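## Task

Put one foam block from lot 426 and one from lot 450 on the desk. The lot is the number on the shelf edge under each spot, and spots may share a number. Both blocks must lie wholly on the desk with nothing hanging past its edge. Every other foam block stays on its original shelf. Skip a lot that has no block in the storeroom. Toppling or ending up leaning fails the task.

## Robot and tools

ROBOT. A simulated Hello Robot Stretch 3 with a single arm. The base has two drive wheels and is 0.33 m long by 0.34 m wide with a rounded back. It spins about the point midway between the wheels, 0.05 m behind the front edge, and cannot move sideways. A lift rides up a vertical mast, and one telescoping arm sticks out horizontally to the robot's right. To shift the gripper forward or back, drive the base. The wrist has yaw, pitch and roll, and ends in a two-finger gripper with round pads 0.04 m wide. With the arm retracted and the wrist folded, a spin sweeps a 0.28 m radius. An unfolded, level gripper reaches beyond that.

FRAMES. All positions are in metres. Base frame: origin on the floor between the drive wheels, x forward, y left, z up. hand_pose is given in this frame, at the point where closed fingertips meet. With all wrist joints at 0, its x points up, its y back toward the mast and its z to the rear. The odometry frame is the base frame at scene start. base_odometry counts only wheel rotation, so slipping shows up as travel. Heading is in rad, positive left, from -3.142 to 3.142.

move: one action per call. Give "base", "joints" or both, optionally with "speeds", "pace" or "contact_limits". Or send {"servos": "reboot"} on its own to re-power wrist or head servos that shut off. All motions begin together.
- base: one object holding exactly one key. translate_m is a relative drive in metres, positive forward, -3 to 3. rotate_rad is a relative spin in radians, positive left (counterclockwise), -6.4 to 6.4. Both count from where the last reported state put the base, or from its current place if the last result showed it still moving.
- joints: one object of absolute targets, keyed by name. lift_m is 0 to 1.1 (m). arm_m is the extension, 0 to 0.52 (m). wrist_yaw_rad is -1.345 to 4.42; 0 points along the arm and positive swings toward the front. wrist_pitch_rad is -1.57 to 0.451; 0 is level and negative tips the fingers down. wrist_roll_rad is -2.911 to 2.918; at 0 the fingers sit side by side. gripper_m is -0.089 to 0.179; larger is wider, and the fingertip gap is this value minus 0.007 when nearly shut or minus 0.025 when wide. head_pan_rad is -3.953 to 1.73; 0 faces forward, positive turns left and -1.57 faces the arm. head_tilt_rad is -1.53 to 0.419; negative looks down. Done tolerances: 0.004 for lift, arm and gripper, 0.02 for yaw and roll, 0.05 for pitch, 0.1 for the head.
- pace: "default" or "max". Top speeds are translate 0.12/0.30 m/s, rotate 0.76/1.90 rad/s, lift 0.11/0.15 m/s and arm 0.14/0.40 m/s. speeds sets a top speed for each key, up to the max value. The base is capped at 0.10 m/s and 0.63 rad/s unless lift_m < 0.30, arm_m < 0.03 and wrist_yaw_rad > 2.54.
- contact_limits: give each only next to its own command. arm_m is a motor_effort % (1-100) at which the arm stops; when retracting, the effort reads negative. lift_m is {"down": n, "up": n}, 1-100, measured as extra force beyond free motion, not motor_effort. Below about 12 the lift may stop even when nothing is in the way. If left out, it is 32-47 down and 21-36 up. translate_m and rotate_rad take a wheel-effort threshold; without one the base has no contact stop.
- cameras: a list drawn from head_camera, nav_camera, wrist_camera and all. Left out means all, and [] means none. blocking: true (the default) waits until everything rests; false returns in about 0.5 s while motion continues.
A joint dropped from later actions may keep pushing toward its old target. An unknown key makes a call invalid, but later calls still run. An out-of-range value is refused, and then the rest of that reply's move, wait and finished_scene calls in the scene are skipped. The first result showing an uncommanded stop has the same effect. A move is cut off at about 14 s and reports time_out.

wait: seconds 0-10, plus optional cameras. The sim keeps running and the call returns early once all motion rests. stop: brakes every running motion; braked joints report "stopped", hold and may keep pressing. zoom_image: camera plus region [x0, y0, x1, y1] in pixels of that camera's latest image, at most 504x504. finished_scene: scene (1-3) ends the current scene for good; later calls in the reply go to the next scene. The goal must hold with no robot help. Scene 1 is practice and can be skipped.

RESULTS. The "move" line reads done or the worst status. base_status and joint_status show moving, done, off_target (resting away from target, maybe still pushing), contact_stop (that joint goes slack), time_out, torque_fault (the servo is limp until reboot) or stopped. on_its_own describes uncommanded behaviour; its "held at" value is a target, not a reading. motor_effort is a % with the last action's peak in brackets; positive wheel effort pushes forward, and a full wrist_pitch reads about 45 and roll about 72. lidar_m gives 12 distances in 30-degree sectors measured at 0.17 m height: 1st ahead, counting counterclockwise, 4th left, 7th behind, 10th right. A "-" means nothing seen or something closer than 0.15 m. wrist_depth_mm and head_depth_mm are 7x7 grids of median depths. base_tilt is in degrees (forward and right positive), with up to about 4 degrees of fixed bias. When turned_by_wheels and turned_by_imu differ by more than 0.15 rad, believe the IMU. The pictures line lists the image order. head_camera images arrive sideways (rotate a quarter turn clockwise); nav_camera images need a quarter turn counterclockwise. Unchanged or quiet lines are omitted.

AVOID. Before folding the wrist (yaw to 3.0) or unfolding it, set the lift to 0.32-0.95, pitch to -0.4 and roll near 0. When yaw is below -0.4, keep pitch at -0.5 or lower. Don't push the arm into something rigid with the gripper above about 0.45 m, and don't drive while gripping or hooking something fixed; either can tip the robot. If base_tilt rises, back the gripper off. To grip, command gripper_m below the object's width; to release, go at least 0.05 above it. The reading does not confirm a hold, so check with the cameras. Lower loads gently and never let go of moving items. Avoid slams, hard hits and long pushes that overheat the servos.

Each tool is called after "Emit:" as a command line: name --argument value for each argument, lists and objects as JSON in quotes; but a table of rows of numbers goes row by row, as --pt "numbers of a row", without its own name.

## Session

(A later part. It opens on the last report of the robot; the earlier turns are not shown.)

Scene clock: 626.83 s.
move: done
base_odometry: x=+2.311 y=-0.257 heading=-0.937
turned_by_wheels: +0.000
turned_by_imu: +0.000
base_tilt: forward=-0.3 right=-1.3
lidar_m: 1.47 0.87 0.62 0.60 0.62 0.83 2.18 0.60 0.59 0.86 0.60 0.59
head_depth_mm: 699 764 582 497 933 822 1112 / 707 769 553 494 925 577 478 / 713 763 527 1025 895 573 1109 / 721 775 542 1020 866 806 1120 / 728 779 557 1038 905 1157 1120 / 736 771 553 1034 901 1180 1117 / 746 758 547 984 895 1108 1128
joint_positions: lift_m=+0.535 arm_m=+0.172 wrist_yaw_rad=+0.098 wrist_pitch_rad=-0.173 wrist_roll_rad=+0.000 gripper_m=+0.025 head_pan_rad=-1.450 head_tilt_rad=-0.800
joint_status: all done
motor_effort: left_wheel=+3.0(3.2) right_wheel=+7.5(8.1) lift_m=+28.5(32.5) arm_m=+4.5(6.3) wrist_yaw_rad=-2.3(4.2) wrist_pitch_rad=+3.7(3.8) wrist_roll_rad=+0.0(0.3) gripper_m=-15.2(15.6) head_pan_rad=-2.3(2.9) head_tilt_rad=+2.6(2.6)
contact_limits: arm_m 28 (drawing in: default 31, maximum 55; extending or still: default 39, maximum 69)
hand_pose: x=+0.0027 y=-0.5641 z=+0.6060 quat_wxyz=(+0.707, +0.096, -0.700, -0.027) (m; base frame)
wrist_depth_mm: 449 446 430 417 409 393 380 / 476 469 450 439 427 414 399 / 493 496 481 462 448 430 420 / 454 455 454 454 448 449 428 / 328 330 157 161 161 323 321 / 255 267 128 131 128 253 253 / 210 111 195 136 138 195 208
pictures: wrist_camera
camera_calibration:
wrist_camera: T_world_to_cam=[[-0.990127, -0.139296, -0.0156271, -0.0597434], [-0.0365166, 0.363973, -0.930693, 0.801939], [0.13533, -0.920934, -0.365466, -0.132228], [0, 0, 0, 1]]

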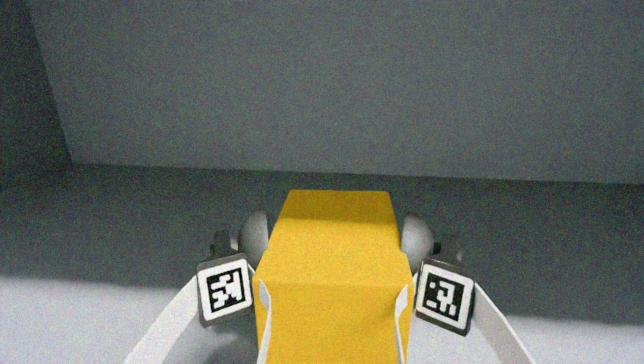

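Emit:
move --joints '{"lift_m": 0.6}' --cameras '[]'

Emit:
move --joints '{"arm_m": 0.0}' --cameras '[]'

Emit:
move --joints '{"wrist_yaw_rad": 1.57, "head_pan_rad": 0.0, "head_tilt_rad": -0.5}' --speeds '{"wrist_yaw_rad": 0.7}' --cameras '[]'

Emit:
move --base '{"translate_m": 1.03}' --cameras '["wrist_camera", "nav_camera"]'

Scene clock: 665.17 s.
move: done
turned_by_wheels: +0.000
turned_by_imu: +0.000
joint_status: all done
motor_effort: left_wheel=+2.6(3.1) right_wheel=+7.3(8.1) lift_m=+29.6(33.1) arm_m=-1.1(1.2) wrist_yaw_rad=-2.6(4.1) wrist_pitch_rad=+3.7(3.9) wrist_roll_rad=+0.1(0.3) gripper_m=-15.5(15.8) head_pan_rad=-2.7(3.0) head_tilt_rad=+2.4(2.7)
contact_limits: arm_m 28 (drawing in: default 31, maximum 55; extending or still: default 39, maximum 69)
pictures: none

Scene clock: 667.67 s.
move: done
turned_by_wheels: +0.000
turned_by_imu: +0.000
joint_status: all done
motor_effort: left_wheel=+2.6(3.3) right_wheel=+7.9(8.2) lift_m=+24.9(29.8) arm_m=-12.3(14.3) wrist_yaw_rad=-2.1(4.0) wrist_pitch_rad=+3.7(3.8) wrist_roll_rad=+0.0(0.3) gripper_m=-15.3(15.6) head_pan_rad=-2.4(3.2) head_tilt_rad=+2.2(2.7)
pictures: none

Scene clock: 670.33 s.
move: done
turned_by_wheels: +0.000
turned_by_imu: +0.000
joint_status: all done
motor_effort: left_wheel=+2.6(3.3) right_wheel=+7.5(8.1) lift_m=+24.1(26.1) arm_m=-9.0(12.2) wrist_yaw_rad=+2.7(4.5) wrist_pitch_rad=+3.7(3.8) wrist_roll_rad=+0.0(0.3) gripper_m=-15.2(15.9) head_pan_rad=-3.3(5.6) head_tilt_rad=-4.1(7.5)
pictures: none

Scene clock: 681.73 s.
move: done
base_odometry: x=+2.921 y=-1.086 heading=-0.937
turned_by_wheels: +0.000
turned_by_imu: +0.001
base_tilt: forward=-0.3 right=-1.2
lidar_m: 0.45 0.46 0.63 0.62 0.64 0.86 2.27 0.70 0.80 1.89 0.65 0.47
head_depth_mm: 343 372 406 447 496 558 639 / 342 370 404 444 494 556 635 / 341 369 403 443 493 554 631 / 340 368 401 442 490 550 628 / 339 367 400 439 489 547 624 / 338 366 399 438 486 546 621 / 337 364 397 436 484 542 617
base_status: done
joint_positions: lift_m=+0.600 arm_m=+0.001 wrist_yaw_rad=+1.567 wrist_pitch_rad=-0.173 wrist_roll_rad=+0.000 gripper_m=+0.025 head_pan_rad=+0.000 head_tilt_rad=-0.500
motor_effort: left_wheel=+2.5(11.5) right_wheel=+7.5(12.0) lift_m=+28.8(30.3) arm_m=+1.4(9.6) wrist_yaw_rad=+2.5(4.4) wrist_pitch_rad=+3.7(3.9) wrist_roll_rad=+0.0(0.3) gripper_m=-15.2(15.8) head_pan_rad=-3.3(3.9) head_tilt_rad=-4.6(5.6)
hand_pose: x=+0.2269 y=-0.1466 z=+0.6710 quat_wxyz=(+0.543, +0.540, -0.456, +0.454) (m; base frame)
wrist_depth_mm: 343 341 341 337 337 335 331 / 362 361 359 358 355 351 349 / 383 383 380 376 373 370 370 / 408 403 401 390 391 393 392 / 434 432 156 161 161 420 416 / 466 460 128 131 127 439 441 / 496 111 143 136 136 463 474
pictures: nav_camera (sideways), wrist_camera
camera_calibration:
nav_camera: T_world_to_cam=[[0.456128, 0.0170361, 0.889751, -1.11755], [0.0167693, -0.999804, 0.0105466, 0.0363447], [0.889756, 0.0101099, -0.456324, 0.54169], [0, 0, 0, 1]]
wrist_camera: T_world_to_cam=[[0.038292, -0.999144, -0.015627, -0.137988], [-0.3658, 0.000537205, -0.930693, 0.740107], [0.929905, 0.0413544, -0.365466, 0.20643], [0, 0, 0, 1]]

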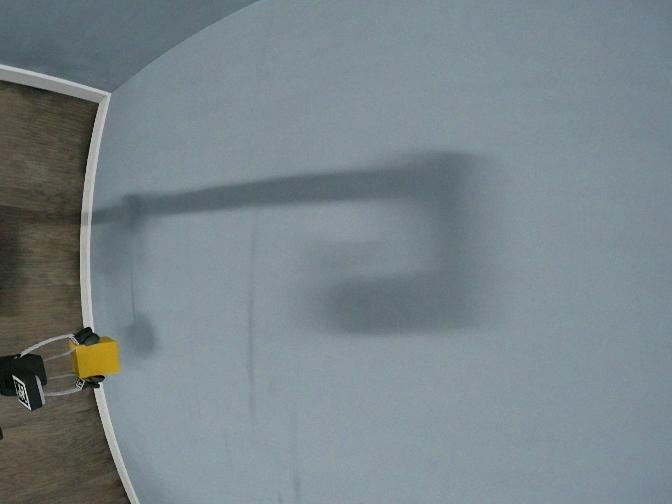

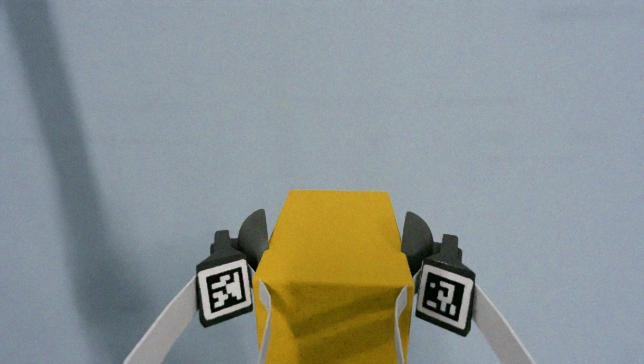

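Emit:
move --base '{"rotate_rad": -1.571}' --joints '{"lift_m": 0.82, "head_pan_rad": -0.3, "head_tilt_rad": -0.4}' --speeds '{"rotate_rad": 0.5}' --cameras '[]'

Emit:
move --base '{"translate_m": 1.3}' --cameras '["nav_camera", "wrist_camera"]'

Scene clock: 690.83 s.
move: done
turned_by_wheels: -1.571
turned_by_imu: -1.546
base_status: done
joint_status: all done
motor_effort: left_wheel=+7.4(12.1) right_wheel=-8.4(13.8) lift_m=+28.2(33.1) arm_m=+0.2(5.4) wrist_yaw_rad=+2.6(3.3) wrist_pitch_rad=+3.7(3.8) wrist_roll_rad=+0.0(0.4) gripper_m=-15.3(16.0) head_pan_rad=+3.6(4.0) head_tilt_rad=+4.5(7.2)
pictures: none

Scene clock: 704.97 s.
move: done
base_odometry: x=+1.874 y=-1.857 heading=-2.508
turned_by_wheels: +0.000
turned_by_imu: +0.000
base_tilt: forward=-0.2 right=-1.1
lidar_m: 1.82 0.66 0.48 0.46 0.47 0.65 1.76 0.81 0.72 1.71 2.56 1.67
head_depth_mm: 1836 1976 2144 1805 2421 1849 1452 / 1773 1906 2052 1934 2259 1808 1441 / 1723 1822 1979 2125 2269 1819 1440 / 1657 1769 1889 2053 2196 1802 1426 / 1601 1710 1824 1959 2115 1797 1420 / 1550 1648 1767 1905 2033 1782 1415 / 1503 1600 1708 1814 1957 1775 1404
base_status: done
joint_positions: lift_m=+0.820 arm_m=+0.001 wrist_yaw_rad=+1.567 wrist_pitch_rad=-0.173 wrist_roll_rad=+0.000 gripper_m=+0.025 head_pan_rad=-0.300 head_tilt_rad=-0.400
motor_effort: left_wheel=+5.6(11.3) right_wheel=+4.8(10.5) lift_m=+25.5(28.0) arm_m=-11.9(12.9) wrist_yaw_rad=+1.2(3.5) wrist_pitch_rad=+3.7(3.8) wrist_roll_rad=+0.0(0.3) gripper_m=-14.9(15.8) head_pan_rad=+3.4(4.2) head_tilt_rad=+3.7(5.5)
hand_pose: x=+0.2269 y=-0.1465 z=+0.8910 quat_wxyz=(+0.542, +0.540, -0.456, +0.454) (m; base frame)
wrist_depth_mm: 773 - - - - - - / 784 - - - - - - / 767 - - - - - - / 766 - - - - - - / 780 - 156 161 161 - - / 791 986 128 131 128 - - / 745 924 143 136 137 - -
pictures: nav_camera (sideways), wrist_camera
camera_calibration:
nav_camera: T_world_to_cam=[[0.353623, -0.0915482, 0.930897, -1.17061], [-0.280513, -0.959773, 0.0121714, 0.0360413], [0.892336, -0.265433, -0.365078, 0.422936], [0, 0, 0, 1]]
wrist_camera: T_world_to_cam=[[0.038605, -0.999132, -0.0156269, -0.134543], [-0.3658, 0.000422498, -0.930693, 0.944842], [0.929892, 0.0416458, -0.365467, 0.286875], [0, 0, 0, 1]]

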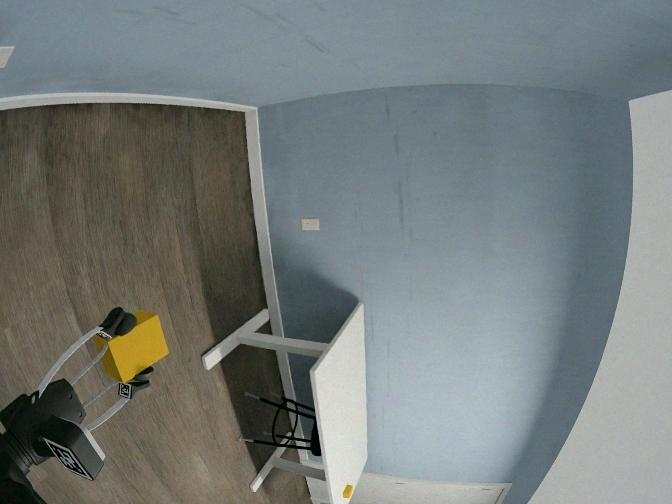

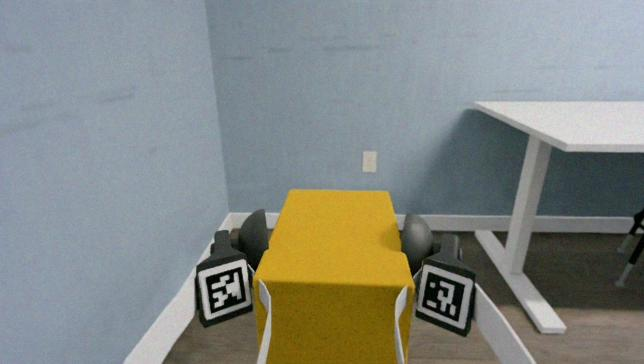

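Emit:
move --base '{"translate_m": 1.3}' --joints '{"head_pan_rad": -1.57, "head_tilt_rad": -0.6}' --cameras '["nav_camera", "head_camera"]'

Scene clock: 733.50 s.
move: done
base_odometry: x=+0.826 y=-2.627 heading=-2.507
turned_by_wheels: +0.000
turned_by_imu: +0.000
base_tilt: forward=-0.3 right=-1.2
lidar_m: 0.55 0.57 0.48 0.46 0.48 0.65 1.79 1.84 2.47 0.92 0.79 0.58
head_depth_mm: 3698 3988 3980 2615 1924 1532 1299 / 3475 3844 3953 2583 1905 1516 1322 / 3661 - 1855 1127 1827 1503 313 / 3586 3906 1694 1114 1811 1463 1185 / 3677 3978 1674 1108 1216 1392 1243 / 2427 2486 1645 1095 1781 1436 1235 / 1651 1683 1520 1082 1715 1435 1227
base_status: done
joint_positions: lift_m=+0.820 arm_m=+0.001 wrist_yaw_rad=+1.567 wrist_pitch_rad=-0.173 wrist_roll_rad=+0.000 gripper_m=+0.025 head_pan_rad=-1.570 head_tilt_rad=-0.600
joint_status: all done
motor_effort: left_wheel=+5.7(10.2) right_wheel=+5.0(10.9) lift_m=+27.4(28.3) arm_m=-9.7(11.9) wrist_yaw_rad=+1.7(3.2) wrist_pitch_rad=+3.8(3.9) wrist_roll_rad=-0.1(0.5) gripper_m=-14.8(15.8) head_pan_rad=+3.0(5.2) head_tilt_rad=-4.6(7.5)
hand_pose: x=+0.2269 y=-0.1465 z=+0.8910 quat_wxyz=(+0.542, +0.540, -0.456, +0.454) (m; base frame)
wrist_depth_mm: 449 443 438 435 430 429 425 / 475 472 463 459 453 448 445 / 496 496 491 482 478 474 467 / 536 523 525 503 504 497 495 / 562 559 155 160 161 529 524 / 601 592 128 131 128 561 564 / 654 112 143 136 135 587 600
pictures: head_camera (sideways), nav_camera (sideways)
camera_calibration:
head_camera: T_world_to_cam=[[-0.0467015, 0.520044, -0.852862, 1.12539], [0.9975, -0.0210468, -0.0674553, 0.0813407], [-0.0530297, -0.85388, -0.517761, 0.629724], [0, 0, 0, 1]]
nav_camera: T_world_to_cam=[[0.0174785, -0.542595, 0.839813, -1.04975], [-0.999789, -0.0185545, 0.0088201, 0.0447947], [0.0107966, -0.83979, -0.542804, 0.659575], [0, 0, 0, 1]]

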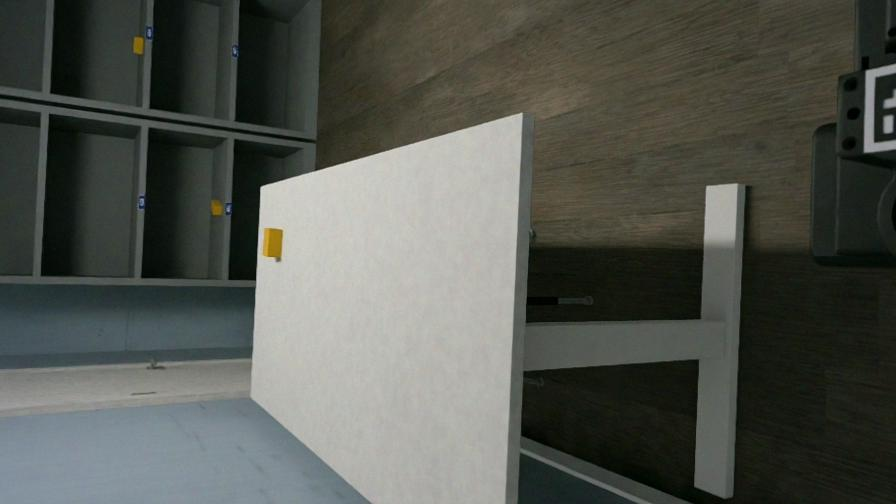

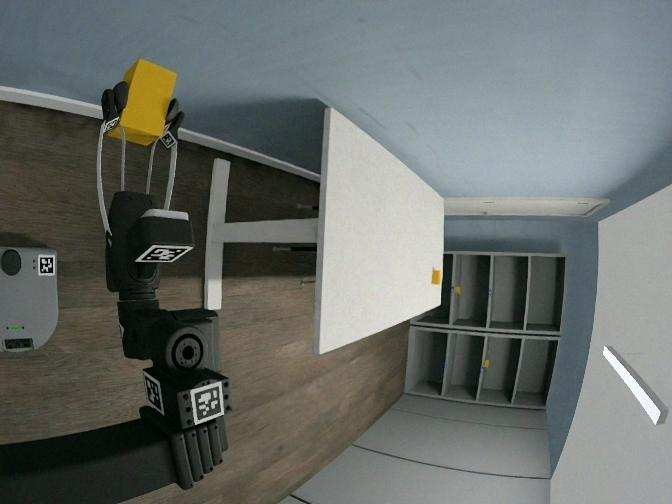

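Emit:
move --base '{"rotate_rad": 1.25}' --speeds '{"rotate_rad": 0.6}' --cameras '[]'

Emit:
move --base '{"translate_m": -0.18}' --cameras '[]'

Emit:
move --base '{"rotate_rad": -1.25}' --joints '{"wrist_yaw_rad": 0.0}' --speeds '{"rotate_rad": 0.6, "wrist_yaw_rad": 0.6}' --cameras '["head_camera", "wrist_camera"]'

Scene clock: 781.73 s.
move: done
turned_by_wheels: +1.250
turned_by_imu: +1.230
base_status: done
motor_effort: left_wheel=-9.1(12.6) right_wheel=+9.4(12.5) lift_m=+29.3(29.5) arm_m=-12.1(12.8) wrist_yaw_rad=+3.3(3.3) wrist_pitch_rad=+3.7(3.8) wrist_roll_rad=+0.3(0.3) gripper_m=-15.4(15.7) head_pan_rad=+3.6(4.0) head_tilt_rad=-4.7(5.9)
pictures: none

Scene clock: 784.67 s.
move: done
turned_by_wheels: +0.000
turned_by_imu: -0.001
base_status: done
motor_effort: left_wheel=-3.5(13.1) right_wheel=-8.0(10.8) lift_m=+28.9(29.8) arm_m=-11.2(12.6) wrist_yaw_rad=+1.6(3.1) wrist_pitch_rad=+3.6(3.8) wrist_roll_rad=+0.1(0.3) gripper_m=-15.4(15.8) head_pan_rad=+3.2(3.9) head_tilt_rad=-4.9(5.6)
pictures: none

Scene clock: 787.83 s.
move: done
base_odometry: x=+0.771 y=-2.455 heading=-2.507
turned_by_wheels: -1.250
turned_by_imu: -1.229
base_tilt: forward=-0.4 right=-1.2
lidar_m: 0.61 0.64 0.66 0.63 0.66 0.89 1.73 1.75 2.37 0.76 0.77 0.64
head_depth_mm: 3515 3871 3865 2599 1930 1533 1298 / 3430 3813 3754 2564 1905 1519 1320 / 3494 3857 3595 1183 867 1388 346 / 3543 3827 1699 1116 835 477 312 / 3526 3856 1668 1103 887 1445 1235 / 2713 2797 1650 1094 884 1123 1210 / 1823 1851 1645 1085 876 1476 1232
base_status: done
joint_positions: lift_m=+0.820 arm_m=+0.001 wrist_yaw_rad=+0.003 wrist_pitch_rad=-0.173 wrist_roll_rad=+0.000 gripper_m=+0.025 head_pan_rad=-1.570 head_tilt_rad=-0.600
joint_status: all done
motor_effort: left_wheel=+8.1(11.9) right_wheel=-10.5(13.1) lift_m=+29.3(30.0) arm_m=-12.4(13.0) wrist_yaw_rad=-2.8(5.4) wrist_pitch_rad=+3.7(3.8) wrist_roll_rad=+0.1(0.4) gripper_m=-15.3(15.8) head_pan_rad=+2.9(3.9) head_tilt_rad=-4.5(5.8)
hand_pose: x=-0.0208 y=-0.3938 z=+0.8910 quat_wxyz=(+0.705, +0.062, -0.704, -0.060) (m; base frame)
wrist_depth_mm: 814 - - - - - - / 822 - - - - - - / 811 - - - - - - / 740 740 741 732 874 - - / 536 530 155 161 161 - - / 779 - 128 131 127 - - / 769 111 141 137 137 - -
pictures: head_camera (sideways), wrist_camera
camera_calibration:
head_camera: T_world_to_cam=[[-0.0467239, 0.520096, -0.852829, 1.12535], [0.997501, -0.0209997, -0.0674567, 0.0813425], [-0.0529931, -0.85385, -0.517815, 0.629794], [0, 0, 0, 1]]
wrist_camera: T_world_to_cam=[[-0.998875, -0.0447788, -0.0156269, -0.0178432], [-0.00183809, 0.365796, -0.930693, 1.0058], [0.0473916, -0.929617, -0.365466, 0.126655], [0, 0, 0, 1]]

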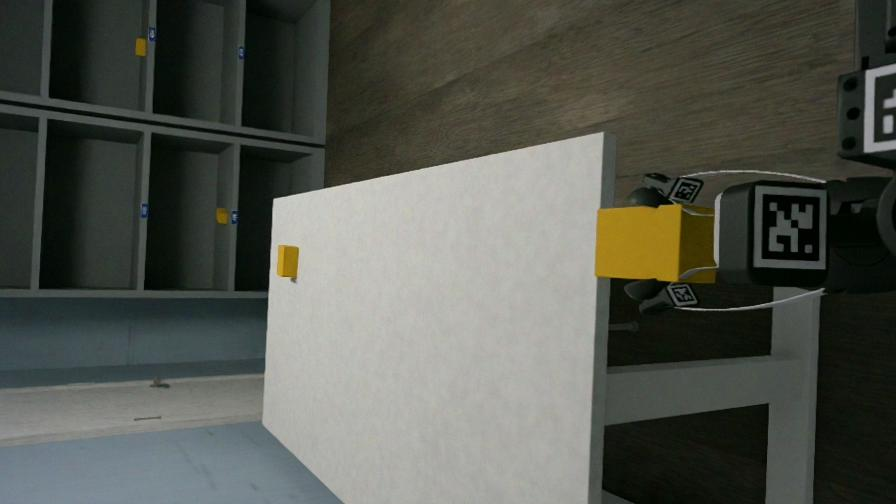

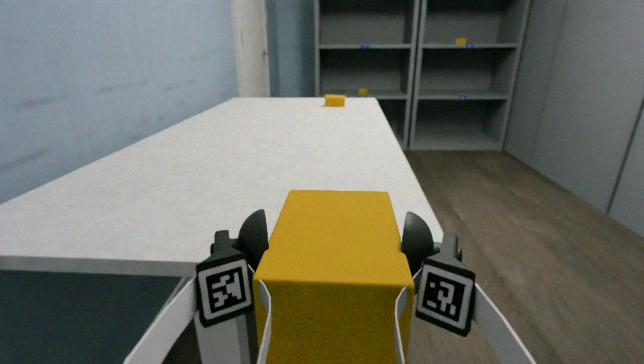

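Emit:
move --joints '{"arm_m": 0.44}' --contact_limits '{"arm_m": 30}' --cameras '[]'

Emit:
move --joints '{"lift_m": 0.7}' --cameras '["head_camera", "wrist_camera"]'

Scene clock: 803.47 s.
move: done
turned_by_wheels: +0.000
turned_by_imu: +0.000
joint_status: all done
motor_effort: left_wheel=+7.2(8.1) right_wheel=-10.1(10.9) lift_m=+23.8(27.6) arm_m=+13.3(15.1) wrist_yaw_rad=-2.2(4.8) wrist_pitch_rad=+3.6(3.8) wrist_roll_rad=+0.0(0.3) gripper_m=-15.3(15.6) head_pan_rad=+2.8(3.5) head_tilt_rad=-4.1(5.1)
contact_limits: arm_m 30 (drawing in: default 31, maximum 55; extending or still: default 39, maximum 69)
pictures: none

Scene clock: 805.40 s.
move: done
base_odometry: x=+0.771 y=-2.455 heading=-2.507
turned_by_wheels: +0.000
turned_by_imu: +0.000
base_tilt: forward=-0.3 right=-1.3
lidar_m: 0.61 0.63 0.66 0.63 0.66 0.90 1.74 1.74 2.38 0.76 0.77 0.64
head_depth_mm: 3535 3841 3878 2606 1936 1521 1268 / 3405 3749 3783 2598 1899 451 365 / 3559 3829 3673 1179 647 1460 1250 / 3515 3818 1697 1117 801 1492 1242 / 3501 3844 1672 1103 889 1489 1239 / 2720 2774 1647 1095 882 1123 1207 / 1835 1871 1628 1082 876 1469 1232
joint_positions: lift_m=+0.700 arm_m=+0.440 wrist_yaw_rad=+0.003 wrist_pitch_rad=-0.173 wrist_roll_rad=+0.000 gripper_m=+0.025 head_pan_rad=-1.570 head_tilt_rad=-0.600
joint_status: all done
motor_effort: left_wheel=+7.3(8.0) right_wheel=-9.9(10.7) lift_m=+23.5(26.4) arm_m=+11.6(13.3) wrist_yaw_rad=-3.0(4.7) wrist_pitch_rad=+3.7(3.8) wrist_roll_rad=-0.1(0.3) gripper_m=-15.1(15.7) head_pan_rad=+2.6(3.4) head_tilt_rad=-4.1(4.7)
contact_limits: arm_m 30 (drawing in: default 31, maximum 55; extending or still: default 39, maximum 69)
hand_pose: x=-0.0208 y=-0.8333 z=+0.7710 quat_wxyz=(+0.705, +0.062, -0.704, -0.060) (m; base frame)
wrist_depth_mm: 814 - - - - - - / 813 - - - - - - / 644 638 626 626 628 - - / 393 392 387 384 384 - - / 282 282 157 160 154 277 - / 220 229 128 131 128 217 - / 181 111 168 137 138 167 179
pictures: head_camera (sideways), wrist_camera
camera_calibration:
head_camera: T_world_to_cam=[[-0.046724, 0.520096, -0.852829, 1.12535], [0.997501, -0.0209996, -0.0674567, 0.0813425], [-0.052993, -0.85385, -0.517815, 0.629794], [0, 0, 0, 1]]
wrist_camera: T_world_to_cam=[[-0.998875, -0.0447764, -0.0156269, -0.0393939], [-0.00183729, 0.365796, -0.930693, 1.05485], [0.0473894, -0.929617, -0.365466, -0.325696], [0, 0, 0, 1]]

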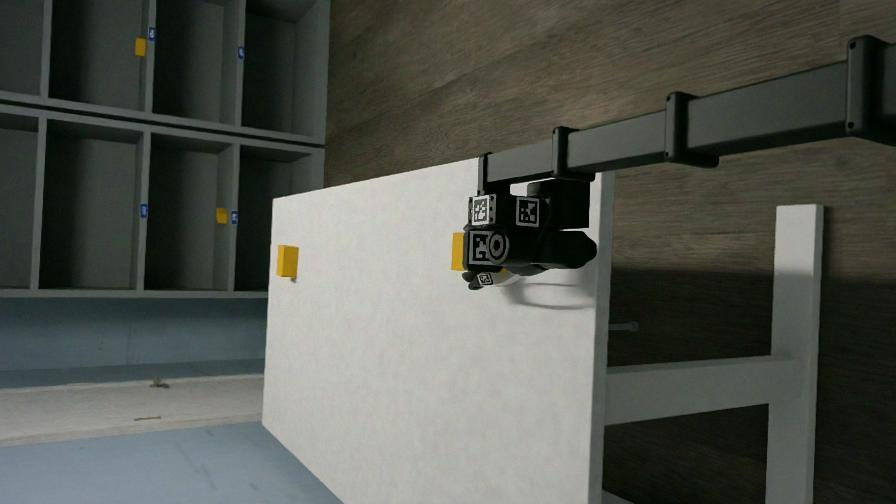

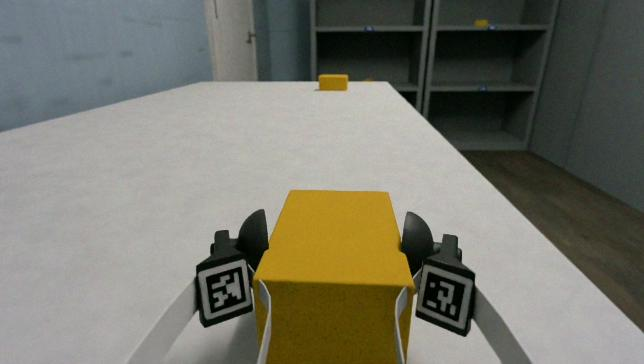

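Emit:
move --joints '{"lift_m": 0.672}' --speeds '{"lift_m": 0.02}' --contact_limits '{"lift_m": {"down": 12}}' --cameras '["wrist_camera"]'

Scene clock: 813.40 s.
move: done
base_odometry: x=+0.771 y=-2.455 heading=-2.507
turned_by_wheels: +0.000
turned_by_imu: +0.000
base_tilt: forward=-0.3 right=-1.3
lidar_m: 0.61 0.64 0.66 0.63 0.66 0.89 1.73 1.75 2.38 0.76 0.76 0.64
head_depth_mm: 3535 3834 3848 2599 1929 1526 1269 / 3393 3801 3783 2588 1906 1392 391 / 3550 3827 3647 1185 649 1421 1245 / 3500 3815 1702 1117 706 1491 1245 / 3469 3860 1667 1105 891 1495 1240 / 2719 2795 1649 1095 881 1120 1209 / 1828 1868 1625 1081 876 1478 1227
joint_positions: lift_m=+0.672 arm_m=+0.440 wrist_yaw_rad=+0.002 wrist_pitch_rad=-0.122 wrist_roll_rad=+0.000 gripper_m=+0.025 head_pan_rad=-1.570 head_tilt_rad=-0.600
joint_status: all done
motor_effort: left_wheel=+6.1(7.8) right_wheel=-8.7(11.0) lift_m=+20.2(25.4) arm_m=+7.9(9.7) wrist_yaw_rad=-2.8(4.6) wrist_pitch_rad=-5.5(5.9) wrist_roll_rad=-0.3(0.3) gripper_m=-15.4(15.7) head_pan_rad=+2.4(3.5) head_tilt_rad=-3.6(4.5)
contact_limits: arm_m 30 (drawing in: default 31, maximum 55; extending or still: default 39, maximum 69); lift_m down 12 (down: maximum 72; up: maximum 65)
hand_pose: x=-0.0209 y=-0.8363 z=+0.7555 quat_wxyz=(+0.706, +0.044, -0.705, -0.043) (m; base frame)
wrist_depth_mm: 826 - - - - - - / 824 - - - - - - / 703 700 696 694 837 - - / 384 381 384 380 379 - - / 264 263 156 162 162 261 - / 201 201 128 130 127 198 208 / 162 111 150 135 136 149 161
pictures: wrist_camera
camera_calibration:
wrist_camera: T_world_to_cam=[[-0.998891, -0.0451003, -0.0135021, -0.041744], [-0.00158033, 0.318763, -0.947833, 1.01518], [0.0470516, -0.946761, -0.318481, -0.38406], [0, 0, 0, 1]]

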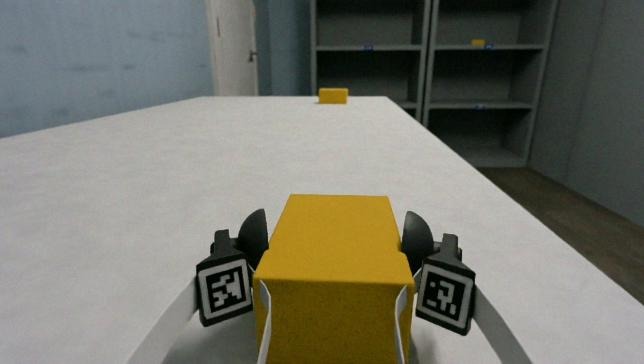

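Emit:
move --joints '{"gripper_m": 0.17}' --cameras '[]'

Emit:
move --joints '{"arm_m": 0.1}' --cameras '["wrist_camera", "head_camera"]'

Scene clock: 821.60 s.
move: done
turned_by_wheels: +0.000
turned_by_imu: +0.000
joint_status: all done
motor_effort: left_wheel=+6.8(7.0) right_wheel=-8.3(9.5) lift_m=+24.8(24.8) arm_m=+5.9(7.0) wrist_yaw_rad=-2.6(3.8) wrist_pitch_rad=+2.1(5.6) wrist_roll_rad=+0.1(0.3) gripper_m=+0.0(85.0) head_pan_rad=+2.1(3.3) head_tilt_rad=-3.4(4.4)
contact_limits: arm_m 30 (drawing in: default 31, maximum 55; extending or still: default 39, maximum 69); lift_m down 12 (down: maximum 72; up: maximum 65)
pictures: none

Scene clock: 825.30 s.
move: done
base_odometry: x=+0.771 y=-2.455 heading=-2.507
turned_by_wheels: +0.000
turned_by_imu: +0.000
base_tilt: forward=-0.3 right=-1.3
lidar_m: 0.61 0.64 0.66 0.63 0.66 0.89 1.73 1.74 2.38 0.76 0.77 0.64
head_depth_mm: 3525 3866 3875 2603 1931 1527 1268 / 3415 3741 3742 2582 1909 1512 401 / 3524 3865 3637 1184 871 1458 379 / 3548 3793 1702 1117 895 1497 472 / 3531 3874 1669 1106 891 1452 1242 / 2696 2781 1645 1094 883 1119 1211 / 1822 1866 1629 1084 877 1478 1227
joint_positions: lift_m=+0.672 arm_m=+0.100 wrist_yaw_rad=+0.002 wrist_pitch_rad=-0.164 wrist_roll_rad=+0.000 gripper_m=+0.170 head_pan_rad=-1.570 head_tilt_rad=-0.600
joint_status: all done
motor_effort: left_wheel=+5.8(6.7) right_wheel=-8.1(9.1) lift_m=+23.8(24.7) arm_m=-11.6(14.0) wrist_yaw_rad=-2.4(4.0) wrist_pitch_rad=+2.2(2.3) wrist_roll_rad=+0.2(0.3) gripper_m=+0.2(1.2) head_pan_rad=+2.6(2.9) head_tilt_rad=-3.2(4.3)
contact_limits: lift_m down 12 (down: maximum 72; up: maximum 65)
hand_pose: x=-0.0209 y=-0.4938 z=+0.7450 quat_wxyz=(+0.705, +0.059, -0.704, -0.058) (m; base frame)
wrist_depth_mm: 807 - - - - - - / 816 - - - - - - / 535 535 534 465 525 - - / 324 324 325 321 318 378 - / 781 149 - - - - - / 117 125 - - - 135 120 / 117 - - - - - 109
pictures: head_camera (sideways), wrist_camera
camera_calibration:
head_camera: T_world_to_cam=[[-0.0467238, 0.520096, -0.852829, 1.12535], [0.997501, -0.021, -0.0674567, 0.0813425], [-0.0529933, -0.85385, -0.517815, 0.629794], [0, 0, 0, 1]]
wrist_camera: T_world_to_cam=[[-0.998894, -0.0444645, -0.0152817, -0.024811], [-0.00165907, 0.358155, -0.933661, 0.90496], [0.046988, -0.932603, -0.357832, -0.0267836], [0, 0, 0, 1]]

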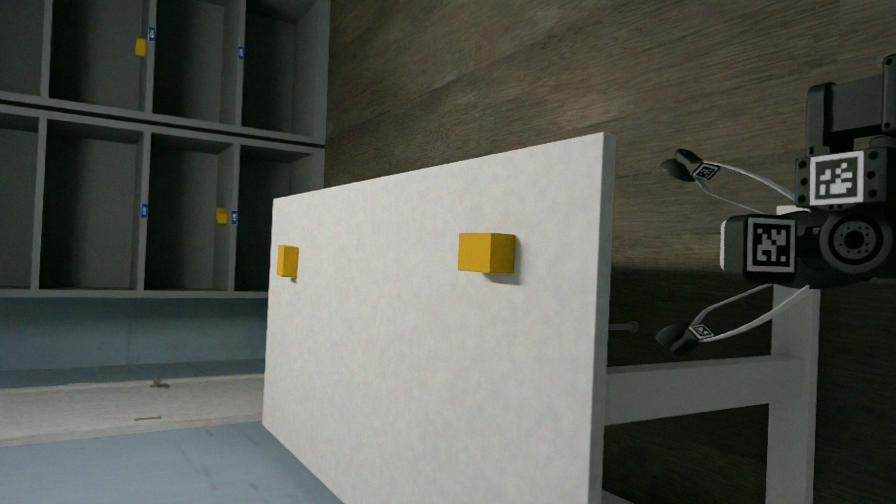

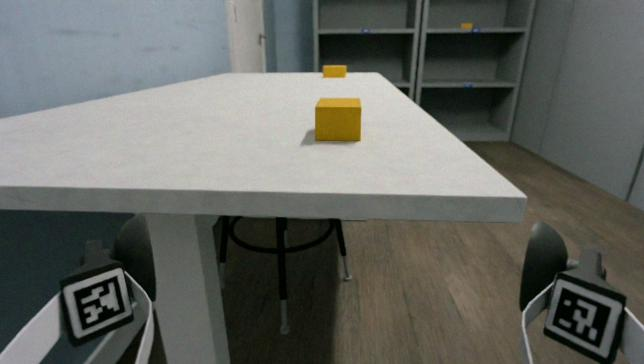

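Both blocks are on the desk, well inside its edges.

Emit:
finished_scene --scene 3

The scene is finished: the task was done.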